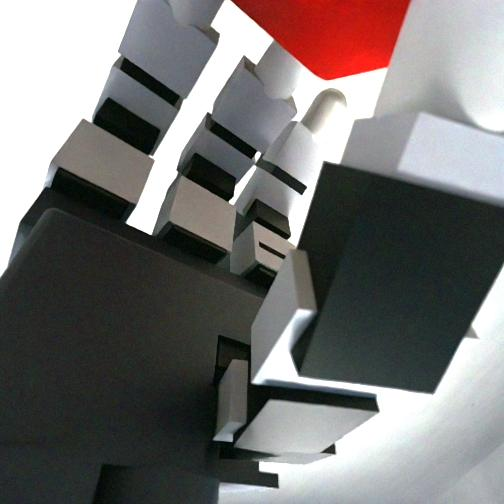

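Scene clock: 653.30 s.
move: off_target
base_odometry: x=+0.164 y=-1.955 heading=-1.220
base_tilt: forward=-0.1 right=+0.4
base_status: not commanded
joint_positions: joint_1_rad=+6.299 joint_2_rad=+0.050 joint_3_rad=+3.137 joint_4_rad=-1.338 joint_5_rad=+0.012 joint_6_rad=-0.630 joint_7_rad=-0.003 hand_index_mcp=+0.840 hand_index_abd=+0.001 hand_index_pip=-0.382 hand_index_dip=+0.703 hand_middle_mcp=+0.720 hand_middle_abd=+0.000 hand_middle_pip=-0.758 hand_middle_dip=+0.690 hand_ring_mcp=+0.711 hand_ring_abd=-0.002 hand_ring_pip=-0.764 hand_ring_dip=+0.681 hand_thumb_cmc=-0.855 hand_thumb_axl=+0.684 hand_thumb_mcp=+0.191 hand_thumb_ipl=-0.076 hand_current_limit=+0.400 hand_speed=-0.700
joint_status: hand_middle_mcp off_target (ended at +0.720, target +0.620); hand_middle_pip off_target (ended at -0.758, target -0.850); hand_middle_dip off_target (ended at +0.690, target +0.650); hand_ring_mcp off_target (ended at +0.711, target +0.620); hand_ring_pip off_target (ended at -0.764, target -0.850); hand_ring_dip off_target (ended at +0.681, target +0.650); hand_thumb_mcp off_target (ended at +0.191, target -0.150); hand_thumb_ipl off_target (ended at -0.076, target -0.120)
hand_state: goal,overload,goal,goal,blocked,goal,blocked,blocked,blocked,goal,blocked,blocked,blocked,goal,blocked,blocked
index_mcp_current_ma: -8
index_abd_current_ma: 0
index_pip_current_ma: 1
index_dip_current_ma: 3
middle_mcp_current_ma: 357
middle_abd_current_ma: 0
middle_pip_current_ma: 297
middle_dip_current_ma: 100
ring_mcp_current_ma: 316
ring_abd_current_ma: -2
ring_pip_current_ma: 269
ring_dip_current_ma: 71
thumb_cmc_current_ma: 82
thumb_axl_current_ma: 10
thumb_mcp_current_ma: 385
thumb_ipl_current_ma: 162
hand_goal_index_mcp: 0.846
hand_goal_index_abd: 0.000
hand_goal_index_pip: -0.384
hand_goal_index_dip: 0.700
hand_goal_middle_mcp: 0.620
hand_goal_middle_abd: 0.000
hand_goal_middle_pip: -0.850
hand_goal_middle_dip: 0.650
hand_goal_ring_mcp: 0.620
hand_goal_ring_abd: 0.000
hand_goal_ring_pip: -0.850
hand_goal_ring_dip: 0.650
hand_goal_thumb_cmc: -0.890
hand_goal_thumb_axl: 0.678
hand_goal_thumb_mcp: -0.150
hand_goal_thumb_ipl: -0.120
motor_effort: joint_1_rad=+0(1) joint_2_rad=-18(19) joint_3_rad=+2(2) joint_4_rad=+17(18) joint_5_rad=+0(1) joint_6_rad=+8(8) joint_7_rad=+0(1)
hand_pose: x=+0.6842 y=+0.0149 z=+0.9518 quat_wxyz=(-0.371, +0.596, -0.601, +0.382) (m; base frame)
hand_target: x=+0.6879 y=+0.0095 z=+0.9480 quat_wxyz=(-0.386, +0.565, -0.626, +0.374) (m; base frame)
hand_status: not commanded
pictures: wrist_camera

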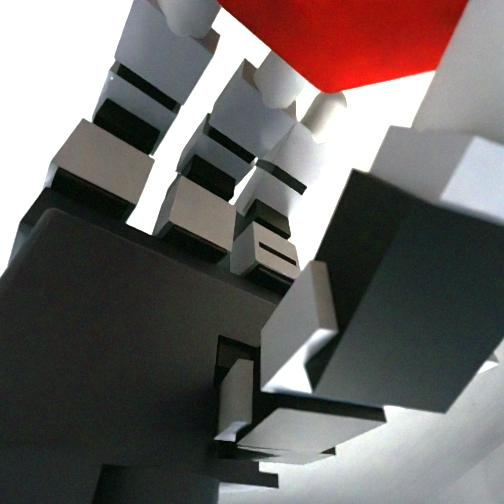

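Call:
move(
  joints={"joint_2_rad": 0.03, "joint_4_rad": -1.22, "joint_6_rad": -0.78},
  min_time_s=1.5,
  cameras=["wrist_camera"],
)

Call:
move(
  joints={"joint_2_rad": -0.05, "joint_4_rad": -1.05, "joint_6_rad": -0.95},
  min_time_s=1.5,
  cameras=["wrist_camera"],
)

Scene clock: 666.60 s.
move: done
base_odometry: x=+0.164 y=-1.955 heading=-1.220
base_tilt: forward=-0.1 right=+0.4
base_status: not commanded
joint_positions: joint_1_rad=+6.299 joint_2_rad=+0.050 joint_3_rad=+3.137 joint_4_rad=-1.265 joint_5_rad=+0.012 joint_6_rad=-0.727 joint_7_rad=-0.003 hand_index_mcp=+0.840 hand_index_abd=+0.001 hand_index_pip=-0.382 hand_index_dip=+0.703 hand_middle_mcp=+0.617 hand_middle_abd=+0.000 hand_middle_pip=-0.845 hand_middle_dip=+0.654 hand_ring_mcp=+0.617 hand_ring_abd=-0.002 hand_ring_pip=-0.844 hand_ring_dip=+0.653 hand_thumb_cmc=-0.890 hand_thumb_axl=+0.678 hand_thumb_mcp=-0.146 hand_thumb_ipl=-0.117 hand_current_limit=+0.400 hand_speed=-0.700
joint_status: all done
hand_state: goal,overload,goal,goal,goal,goal,goal,goal,goal,goal,goal,goal,goal,goal,goal,goal
index_mcp_current_ma: -8
index_abd_current_ma: 0
index_pip_current_ma: 1
index_dip_current_ma: 3
middle_mcp_current_ma: -3
middle_abd_current_ma: 0
middle_pip_current_ma: 7
middle_dip_current_ma: 4
ring_mcp_current_ma: -3
ring_abd_current_ma: -2
ring_pip_current_ma: 8
ring_dip_current_ma: 3
thumb_cmc_current_ma: 0
thumb_axl_current_ma: 0
thumb_mcp_current_ma: 5
thumb_ipl_current_ma: 4
hand_goal_index_mcp: 0.846
hand_goal_index_abd: 0.000
hand_goal_index_pip: -0.384
hand_goal_index_dip: 0.700
hand_goal_middle_mcp: 0.620
hand_goal_middle_abd: 0.000
hand_goal_middle_pip: -0.850
hand_goal_middle_dip: 0.650
hand_goal_ring_mcp: 0.620
hand_goal_ring_abd: 0.000
hand_goal_ring_pip: -0.850
hand_goal_ring_dip: 0.650
hand_goal_thumb_cmc: -0.890
hand_goal_thumb_axl: 0.678
hand_goal_thumb_mcp: -0.150
hand_goal_thumb_ipl: -0.120
on_its_own: hand_middle_mcp moved -0.103 to your old target +0.620; hand_middle_pip moved -0.087 to your old target -0.850; hand_middle_dip moved -0.037 to your old target +0.650; hand_ring_mcp moved -0.094 to your old target +0.620; hand_ring_pip moved -0.080 to your old target -0.850; hand_ring_dip moved -0.028 to your old target +0.650; hand_thumb_mcp moved -0.337 to your old target -0.150; hand_thumb_ipl moved -0.041 to your old target -0.120
motor_effort: joint_1_rad=+0(1) joint_2_rad=-19(20) joint_3_rad=+2(2) joint_4_rad=+18(19) joint_5_rad=+1(1) joint_6_rad=+8(9) joint_7_rad=+0(1)
hand_pose: x=+0.6743 y=+0.0148 z=+0.9690 quat_wxyz=(-0.364, +0.600, -0.606, +0.375) (m; base frame)
hand_target: x=+0.6640 y=+0.0103 z=+0.9932 quat_wxyz=(-0.379, +0.569, -0.630, +0.367) (m; base frame)
hand_status: not commanded
pictures: wrist_camera

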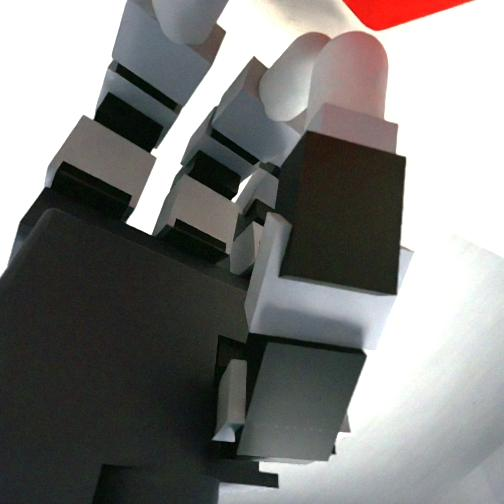

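Scene clock: 668.47 s.
move: done
base_odometry: x=+0.164 y=-1.955 heading=-1.220
base_tilt: forward=-0.1 right=+0.5
base_status: not commanded
joint_positions: joint_1_rad=+6.299 joint_2_rad=-0.025 joint_3_rad=+3.137 joint_4_rad=-1.094 joint_5_rad=+0.012 joint_6_rad=-0.897 joint_7_rad=-0.003 hand_index_mcp=+0.840 hand_index_abd=+0.001 hand_index_pip=-0.382 hand_index_dip=+0.703 hand_middle_mcp=+0.617 hand_middle_abd=+0.000 hand_middle_pip=-0.845 hand_middle_dip=+0.654 hand_ring_mcp=+0.617 hand_ring_abd=-0.002 hand_ring_pip=-0.844 hand_ring_dip=+0.653 hand_thumb_cmc=-0.890 hand_thumb_axl=+0.678 hand_thumb_mcp=-0.147 hand_thumb_ipl=-0.117 hand_current_limit=+0.400 hand_speed=-0.700
joint_status: all done
hand_state: goal,overload,goal,goal,goal,goal,goal,goal,goal,goal,goal,goal,goal,goal,goal,goal
index_mcp_current_ma: -8
index_abd_current_ma: 0
index_pip_current_ma: 1
index_dip_current_ma: 3
middle_mcp_current_ma: -4
middle_abd_current_ma: 0
middle_pip_current_ma: 6
middle_dip_current_ma: 4
ring_mcp_current_ma: -4
ring_abd_current_ma: -2
ring_pip_current_ma: 7
ring_dip_current_ma: 3
thumb_cmc_current_ma: 0
thumb_axl_current_ma: 0
thumb_mcp_current_ma: 5
thumb_ipl_current_ma: 4
hand_goal_index_mcp: 0.846
hand_goal_index_abd: 0.000
hand_goal_index_pip: -0.384
hand_goal_index_dip: 0.700
hand_goal_middle_mcp: 0.620
hand_goal_middle_abd: 0.000
hand_goal_middle_pip: -0.850
hand_goal_middle_dip: 0.650
hand_goal_ring_mcp: 0.620
hand_goal_ring_abd: 0.000
hand_goal_ring_pip: -0.850
hand_goal_ring_dip: 0.650
hand_goal_thumb_cmc: -0.890
hand_goal_thumb_axl: 0.678
hand_goal_thumb_mcp: -0.150
hand_goal_thumb_ipl: -0.120
motor_effort: joint_1_rad=+1(1) joint_2_rad=-16(21) joint_3_rad=+2(2) joint_4_rad=+17(20) joint_5_rad=+0(1) joint_6_rad=+8(9) joint_7_rad=+0(1)
hand_pose: x=+0.6300 y=+0.0151 z=+1.0586 quat_wxyz=(-0.386, +0.585, -0.592, +0.398) (m; base frame)
hand_target: x=+0.6124 y=+0.0122 z=+1.0829 quat_wxyz=(-0.403, +0.555, -0.614, +0.391) (m; base frame)
hand_status: not commanded
pictures: wrist_camera

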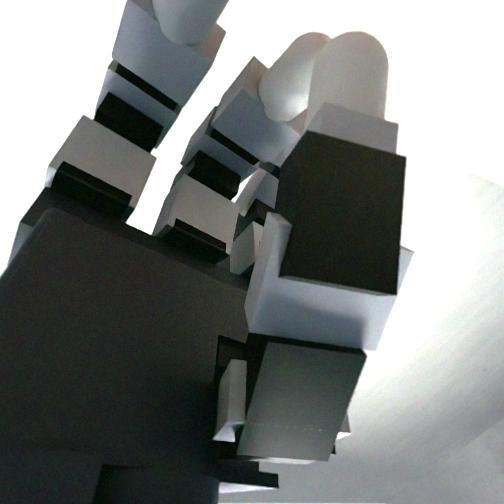

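Call:
move(
  joints={"hand_speed": 0.2, "hand_thumb_mcp": 0.40, "hand_thumb_ipl": -0.316, "hand_middle_mcp": 0.845, "hand_ring_mcp": 0.845, "hand_middle_pip": -0.384, "hand_ring_pip": -0.384, "hand_middle_dip": 0.70, "hand_ring_dip": 0.70, "joint_2_rad": 0.046, "joint_4_rad": -1.28, "joint_6_rad": -0.69},
  cameras=["wrist_camera"],
)

Scene clock: 706.47 s.
move: done
base_odometry: x=+0.164 y=-1.955 heading=-1.220
base_tilt: forward=-0.1 right=+0.4
base_status: not commanded
joint_positions: joint_1_rad=+6.299 joint_2_rad=+0.048 joint_3_rad=+3.137 joint_4_rad=-1.252 joint_5_rad=+0.012 joint_6_rad=-0.741 joint_7_rad=-0.003 hand_index_mcp=+0.840 hand_index_abd=+0.001 hand_index_pip=-0.382 hand_index_dip=+0.703 hand_middle_mcp=+0.828 hand_middle_abd=+0.000 hand_middle_pip=-0.387 hand_middle_dip=+0.697 hand_ring_mcp=+0.829 hand_ring_abd=-0.002 hand_ring_pip=-0.388 hand_ring_dip=+0.698 hand_thumb_cmc=-0.890 hand_thumb_axl=+0.678 hand_thumb_mcp=+0.395 hand_thumb_ipl=-0.314 hand_current_limit=+0.400 hand_speed=+0.200
joint_status: all done
hand_state: goal,overload,goal,goal,goal,goal,goal,goal,goal,goal,goal,goal,goal,goal,goal,goal
index_mcp_current_ma: -8
index_abd_current_ma: 0
index_pip_current_ma: 1
index_dip_current_ma: 3
middle_mcp_current_ma: -37
middle_abd_current_ma: 0
middle_pip_current_ma: -3
middle_dip_current_ma: -3
ring_mcp_current_ma: -34
ring_abd_current_ma: -2
ring_pip_current_ma: -4
ring_dip_current_ma: -2
thumb_cmc_current_ma: 0
thumb_axl_current_ma: 0
thumb_mcp_current_ma: -8
thumb_ipl_current_ma: 3
hand_goal_index_mcp: 0.846
hand_goal_index_abd: 0.000
hand_goal_index_pip: -0.384
hand_goal_index_dip: 0.700
hand_goal_middle_mcp: 0.846
hand_goal_middle_abd: 0.000
hand_goal_middle_pip: -0.384
hand_goal_middle_dip: 0.700
hand_goal_ring_mcp: 0.846
hand_goal_ring_abd: 0.000
hand_goal_ring_pip: -0.384
hand_goal_ring_dip: 0.700
hand_goal_thumb_cmc: -0.890
hand_goal_thumb_axl: 0.678
hand_goal_thumb_mcp: 0.400
hand_goal_thumb_ipl: -0.316
motor_effort: joint_1_rad=+1(1) joint_2_rad=-18(22) joint_3_rad=+2(2) joint_4_rad=+18(20) joint_5_rad=+1(1) joint_6_rad=+7(10) joint_7_rad=+0(1)
hand_pose: x=+0.6727 y=+0.0148 z=+0.9736 quat_wxyz=(-0.364, +0.600, -0.606, +0.375) (m; base frame)
hand_target: x=+0.6802 y=+0.0098 z=+0.9733 quat_wxyz=(-0.383, +0.567, -0.628, +0.371) (m; base frame)
hand_status: not commanded
pictures: wrist_camera

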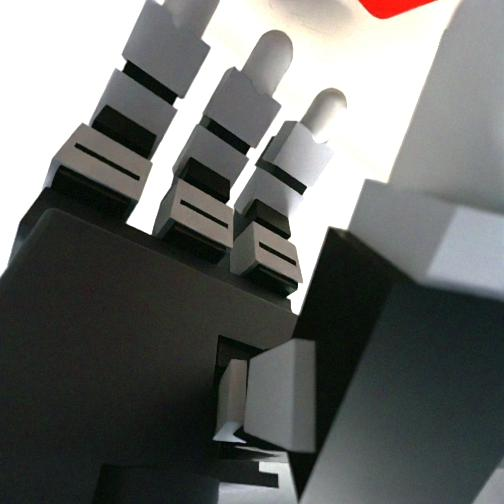

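Call:
move(
  joints={"joint_4_rad": -1.17, "joint_6_rad": -0.77},
  cameras=[],
)

Call:
move(
  base={"translate_m": -0.04},
  cameras=[],
)

Call:
move(
  joints={"joint_2_rad": 0.046, "joint_4_rad": -1.33, "joint_6_rad": -0.64},
  cameras=["wrist_camera"],
)

Scene clock: 738.87 s.
move: done
base_odometry: x=+0.164 y=-1.955 heading=-1.220
base_tilt: forward=-0.1 right=+0.4
base_status: not commanded
joint_positions: joint_1_rad=+6.299 joint_2_rad=+0.048 joint_3_rad=+3.137 joint_4_rad=-1.207 joint_5_rad=+0.012 joint_6_rad=-0.744 joint_7_rad=-0.003 hand_index_mcp=+0.840 hand_index_abd=+0.001 hand_index_pip=-0.382 hand_index_dip=+0.703 hand_middle_mcp=+0.828 hand_middle_abd=+0.000 hand_middle_pip=-0.387 hand_middle_dip=+0.697 hand_ring_mcp=+0.829 hand_ring_abd=-0.002 hand_ring_pip=-0.388 hand_ring_dip=+0.698 hand_thumb_cmc=-0.890 hand_thumb_axl=+0.678 hand_thumb_mcp=+0.395 hand_thumb_ipl=-0.314 hand_current_limit=+0.400 hand_speed=+0.200
joint_status: all done
hand_state: goal,overload,goal,goal,goal,goal,goal,goal,goal,goal,goal,goal,goal,goal,goal,goal
index_mcp_current_ma: -8
index_abd_current_ma: 0
index_pip_current_ma: 1
index_dip_current_ma: 3
middle_mcp_current_ma: -37
middle_abd_current_ma: 0
middle_pip_current_ma: -3
middle_dip_current_ma: -3
ring_mcp_current_ma: -34
ring_abd_current_ma: -2
ring_pip_current_ma: -4
ring_dip_current_ma: -2
thumb_cmc_current_ma: 0
thumb_axl_current_ma: 0
thumb_mcp_current_ma: -8
thumb_ipl_current_ma: 3
hand_goal_index_mcp: 0.846
hand_goal_index_abd: 0.000
hand_goal_index_pip: -0.384
hand_goal_index_dip: 0.700
hand_goal_middle_mcp: 0.846
hand_goal_middle_abd: 0.000
hand_goal_middle_pip: -0.384
hand_goal_middle_dip: 0.700
hand_goal_ring_mcp: 0.846
hand_goal_ring_abd: 0.000
hand_goal_ring_pip: -0.384
hand_goal_ring_dip: 0.700
hand_goal_thumb_cmc: -0.890
hand_goal_thumb_axl: 0.678
hand_goal_thumb_mcp: 0.400
hand_goal_thumb_ipl: -0.316
motor_effort: joint_1_rad=+1(1) joint_2_rad=-18(21) joint_3_rad=+2(2) joint_4_rad=+18(19) joint_5_rad=+0(1) joint_6_rad=+8(9) joint_7_rad=+0(1)
hand_pose: x=+0.6772 y=+0.0147 z=+0.9969 quat_wxyz=(-0.376, +0.592, -0.598, +0.388) (m; base frame)
hand_target: x=+0.6761 y=+0.0099 z=+1.0135 quat_wxyz=(-0.392, +0.562, -0.622, +0.380) (m; base frame)
hand_status: not commanded
pictures: none
No camera images: "cameras" was empty.

Scene clock: 739.80 s.
move: done
base_odometry: x=+0.151 y=-1.917 heading=-1.220
base_tilt: forward=-0.2 right=+0.5
base_status: done
joint_positions: joint_1_rad=+6.299 joint_2_rad=+0.047 joint_3_rad=+3.137 joint_4_rad=-1.207 joint_5_rad=+0.012 joint_6_rad=-0.744 joint_7_rad=-0.003 hand_index_mcp=+0.840 hand_index_abd=+0.001 hand_index_pip=-0.382 hand_index_dip=+0.703 hand_middle_mcp=+0.828 hand_middle_abd=+0.000 hand_middle_pip=-0.387 hand_middle_dip=+0.697 hand_ring_mcp=+0.829 hand_ring_abd=-0.002 hand_ring_pip=-0.388 hand_ring_dip=+0.698 hand_thumb_cmc=-0.889 hand_thumb_axl=+0.678 hand_thumb_mcp=+0.395 hand_thumb_ipl=-0.314 hand_current_limit=+0.400 hand_speed=+0.200
joint_status: not commanded
hand_state: goal,overload,goal,goal,goal,goal,goal,goal,goal,goal,goal,goal,goal,goal,goal,goal
index_mcp_current_ma: -8
index_abd_current_ma: 0
index_pip_current_ma: 1
index_dip_current_ma: 3
middle_mcp_current_ma: -37
middle_abd_current_ma: 0
middle_pip_current_ma: -3
middle_dip_current_ma: -3
ring_mcp_current_ma: -34
ring_abd_current_ma: -2
ring_pip_current_ma: -4
ring_dip_current_ma: -2
thumb_cmc_current_ma: 0
thumb_axl_current_ma: 0
thumb_mcp_current_ma: -8
thumb_ipl_current_ma: 3
hand_goal_index_mcp: 0.846
hand_goal_index_abd: 0.000
hand_goal_index_pip: -0.384
hand_goal_index_dip: 0.700
hand_goal_middle_mcp: 0.846
hand_goal_middle_abd: 0.000
hand_goal_middle_pip: -0.384
hand_goal_middle_dip: 0.700
hand_goal_ring_mcp: 0.846
hand_goal_ring_abd: 0.000
hand_goal_ring_pip: -0.384
hand_goal_ring_dip: 0.700
hand_goal_thumb_cmc: -0.890
hand_goal_thumb_axl: 0.678
hand_goal_thumb_mcp: 0.400
hand_goal_thumb_ipl: -0.316
motor_effort: joint_1_rad=+1(2) joint_2_rad=-19(23) joint_3_rad=+1(3) joint_4_rad=+18(19) joint_5_rad=+1(1) joint_6_rad=+8(10) joint_7_rad=+1(1)
hand_pose: x=+0.6768 y=+0.0148 z=+0.9976 quat_wxyz=(-0.377, +0.592, -0.598, +0.388) (m; base frame)
hand_target: x=+0.6761 y=+0.0099 z=+1.0135 quat_wxyz=(-0.392, +0.562, -0.622, +0.380) (m; base frame)
hand_status: not commanded
pictures: none
No camera images: "cameras" was empty.

Scene clock: 740.87 s.
move: done
base_odometry: x=+0.151 y=-1.917 heading=-1.220
base_tilt: forward=+0.0 right=+0.4
base_status: not commanded
joint_positions: joint_1_rad=+6.299 joint_2_rad=+0.047 joint_3_rad=+3.137 joint_4_rad=-1.300 joint_5_rad=+0.012 joint_6_rad=-0.690 joint_7_rad=-0.003 hand_index_mcp=+0.840 hand_index_abd=+0.001 hand_index_pip=-0.382 hand_index_dip=+0.703 hand_middle_mcp=+0.828 hand_middle_abd=+0.000 hand_middle_pip=-0.387 hand_middle_dip=+0.697 hand_ring_mcp=+0.829 hand_ring_abd=-0.002 hand_ring_pip=-0.388 hand_ring_dip=+0.698 hand_thumb_cmc=-0.889 hand_thumb_axl=+0.678 hand_thumb_mcp=+0.395 hand_thumb_ipl=-0.314 hand_current_limit=+0.400 hand_speed=+0.200
joint_status: all done
hand_state: goal,overload,goal,goal,goal,goal,goal,goal,goal,goal,goal,goal,goal,goal,goal,goal
index_mcp_current_ma: -8
index_abd_current_ma: 0
index_pip_current_ma: 1
index_dip_current_ma: 3
middle_mcp_current_ma: -37
middle_abd_current_ma: 0
middle_pip_current_ma: -3
middle_dip_current_ma: -3
ring_mcp_current_ma: -34
ring_abd_current_ma: -2
ring_pip_current_ma: -4
ring_dip_current_ma: -2
thumb_cmc_current_ma: 0
thumb_axl_current_ma: 0
thumb_mcp_current_ma: -8
thumb_ipl_current_ma: 3
hand_goal_index_mcp: 0.846
hand_goal_index_abd: 0.000
hand_goal_index_pip: -0.384
hand_goal_index_dip: 0.700
hand_goal_middle_mcp: 0.846
hand_goal_middle_abd: 0.000
hand_goal_middle_pip: -0.384
hand_goal_middle_dip: 0.700
hand_goal_ring_mcp: 0.846
hand_goal_ring_abd: 0.000
hand_goal_ring_pip: -0.384
hand_goal_ring_dip: 0.700
hand_goal_thumb_cmc: -0.890
hand_goal_thumb_axl: 0.678
hand_goal_thumb_mcp: 0.400
hand_goal_thumb_ipl: -0.316
motor_effort: joint_1_rad=+1(1) joint_2_rad=-19(21) joint_3_rad=+2(2) joint_4_rad=+18(20) joint_5_rad=+0(1) joint_6_rad=+8(9) joint_7_rad=+0(1)
hand_pose: x=+0.6765 y=+0.0149 z=+0.9600 quat_wxyz=(-0.365, +0.599, -0.605, +0.376) (m; base frame)
hand_target: x=+0.6837 y=+0.0096 z=+0.9580 quat_wxyz=(-0.383, +0.567, -0.628, +0.371) (m; base frame)
hand_status: not commanded
pictures: wrist_camera

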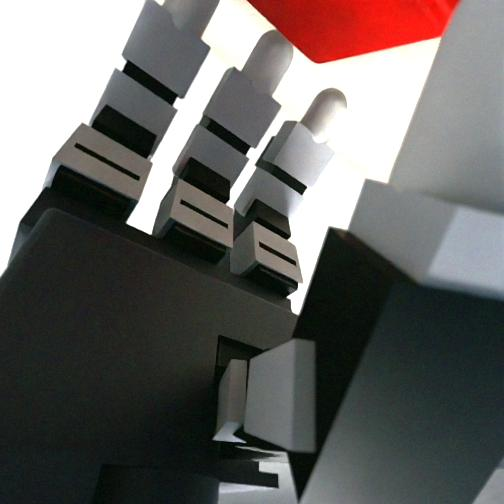

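Call:
move(
  joints={"joint_2_rad": 0.046, "joint_4_rad": -1.37, "joint_6_rad": -0.59},
  cameras=[],
)

Call:
move(
  joints={"joint_2_rad": 0.046, "joint_4_rad": -1.395, "joint_6_rad": -0.565},
  cameras=["wrist_camera"],
)

Scene clock: 759.77 s.
move: done
base_odometry: x=+0.151 y=-1.917 heading=-1.220
base_tilt: forward=+0.0 right=+0.4
base_status: not commanded
joint_positions: joint_1_rad=+6.299 joint_2_rad=+0.047 joint_3_rad=+3.137 joint_4_rad=-1.338 joint_5_rad=+0.012 joint_6_rad=-0.637 joint_7_rad=-0.003 hand_index_mcp=+0.840 hand_index_abd=+0.001 hand_index_pip=-0.382 hand_index_dip=+0.703 hand_middle_mcp=+0.828 hand_middle_abd=+0.000 hand_middle_pip=-0.387 hand_middle_dip=+0.697 hand_ring_mcp=+0.829 hand_ring_abd=-0.002 hand_ring_pip=-0.388 hand_ring_dip=+0.698 hand_thumb_cmc=-0.889 hand_thumb_axl=+0.678 hand_thumb_mcp=+0.395 hand_thumb_ipl=-0.314 hand_current_limit=+0.400 hand_speed=+0.200
joint_status: all done
hand_state: goal,overload,goal,goal,goal,goal,goal,goal,goal,goal,goal,goal,goal,goal,goal,goal
index_mcp_current_ma: -8
index_abd_current_ma: 0
index_pip_current_ma: 1
index_dip_current_ma: 3
middle_mcp_current_ma: -37
middle_abd_current_ma: 0
middle_pip_current_ma: -3
middle_dip_current_ma: -3
ring_mcp_current_ma: -34
ring_abd_current_ma: -2
ring_pip_current_ma: -4
ring_dip_current_ma: -2
thumb_cmc_current_ma: 0
thumb_axl_current_ma: 0
thumb_mcp_current_ma: -8
thumb_ipl_current_ma: 3
hand_goal_index_mcp: 0.846
hand_goal_index_abd: 0.000
hand_goal_index_pip: -0.384
hand_goal_index_dip: 0.700
hand_goal_middle_mcp: 0.846
hand_goal_middle_abd: 0.000
hand_goal_middle_pip: -0.384
hand_goal_middle_dip: 0.700
hand_goal_ring_mcp: 0.846
hand_goal_ring_abd: 0.000
hand_goal_ring_pip: -0.384
hand_goal_ring_dip: 0.700
hand_goal_thumb_cmc: -0.890
hand_goal_thumb_axl: 0.678
hand_goal_thumb_mcp: 0.400
hand_goal_thumb_ipl: -0.316
motor_effort: joint_1_rad=+1(1) joint_2_rad=-20(20) joint_3_rad=+2(2) joint_4_rad=+18(19) joint_5_rad=+0(1) joint_6_rad=+8(9) joint_7_rad=+0(0)
hand_pose: x=+0.6821 y=+0.0149 z=+0.9518 quat_wxyz=(-0.370, +0.597, -0.602, +0.381) (m; base frame)
hand_target: x=+0.6879 y=+0.0095 z=+0.9479 quat_wxyz=(-0.386, +0.565, -0.626, +0.374) (m; base frame)
hand_status: not commanded
pictures: none
No camera images: "cameras" was empty.

Scene clock: 760.40 s.
move: done
base_odometry: x=+0.151 y=-1.917 heading=-1.220
base_tilt: forward=-0.1 right=+0.5
base_status: not commanded
joint_positions: joint_1_rad=+6.299 joint_2_rad=+0.047 joint_3_rad=+3.137 joint_4_rad=-1.362 joint_5_rad=+0.012 joint_6_rad=-0.612 joint_7_rad=-0.003 hand_index_mcp=+0.840 hand_index_abd=+0.001 hand_index_pip=-0.382 hand_index_dip=+0.703 hand_middle_mcp=+0.828 hand_middle_abd=+0.000 hand_middle_pip=-0.387 hand_middle_dip=+0.697 hand_ring_mcp=+0.829 hand_ring_abd=-0.002 hand_ring_pip=-0.388 hand_ring_dip=+0.698 hand_thumb_cmc=-0.889 hand_thumb_axl=+0.678 hand_thumb_mcp=+0.395 hand_thumb_ipl=-0.314 hand_current_limit=+0.400 hand_speed=+0.200
joint_status: all done
hand_state: goal,overload,goal,goal,goal,goal,goal,goal,goal,goal,goal,goal,goal,goal,goal,goal
index_mcp_current_ma: -8
index_abd_current_ma: 0
index_pip_current_ma: 1
index_dip_current_ma: 3
middle_mcp_current_ma: -37
middle_abd_current_ma: 0
middle_pip_current_ma: -3
middle_dip_current_ma: -3
ring_mcp_current_ma: -34
ring_abd_current_ma: -2
ring_pip_current_ma: -4
ring_dip_current_ma: -2
thumb_cmc_current_ma: 0
thumb_axl_current_ma: 0
thumb_mcp_current_ma: -8
thumb_ipl_current_ma: 3
hand_goal_index_mcp: 0.846
hand_goal_index_abd: 0.000
hand_goal_index_pip: -0.384
hand_goal_index_dip: 0.700
hand_goal_middle_mcp: 0.846
hand_goal_middle_abd: 0.000
hand_goal_middle_pip: -0.384
hand_goal_middle_dip: 0.700
hand_goal_ring_mcp: 0.846
hand_goal_ring_abd: 0.000
hand_goal_ring_pip: -0.384
hand_goal_ring_dip: 0.700
hand_goal_thumb_cmc: -0.890
hand_goal_thumb_axl: 0.678
hand_goal_thumb_mcp: 0.400
hand_goal_thumb_ipl: -0.316
motor_effort: joint_1_rad=+1(1) joint_2_rad=-19(20) joint_3_rad=+2(2) joint_4_rad=+19(20) joint_5_rad=+0(1) joint_6_rad=+8(9) joint_7_rad=+0(1)
hand_pose: x=+0.6837 y=+0.0150 z=+0.9447 quat_wxyz=(-0.370, +0.596, -0.602, +0.381) (m; base frame)
hand_target: x=+0.6890 y=+0.0095 z=+0.9402 quat_wxyz=(-0.386, +0.565, -0.626, +0.374) (m; base frame)
hand_status: not commanded
pictures: wrist_camera

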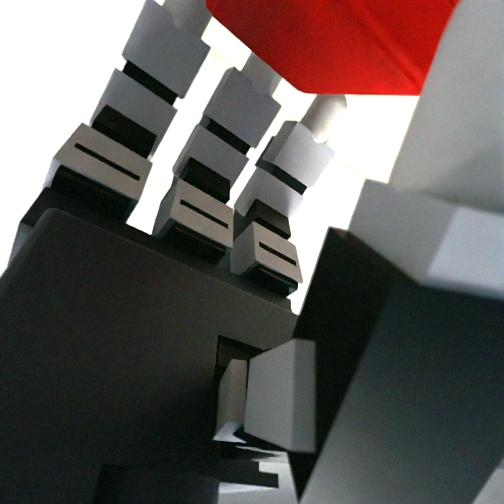

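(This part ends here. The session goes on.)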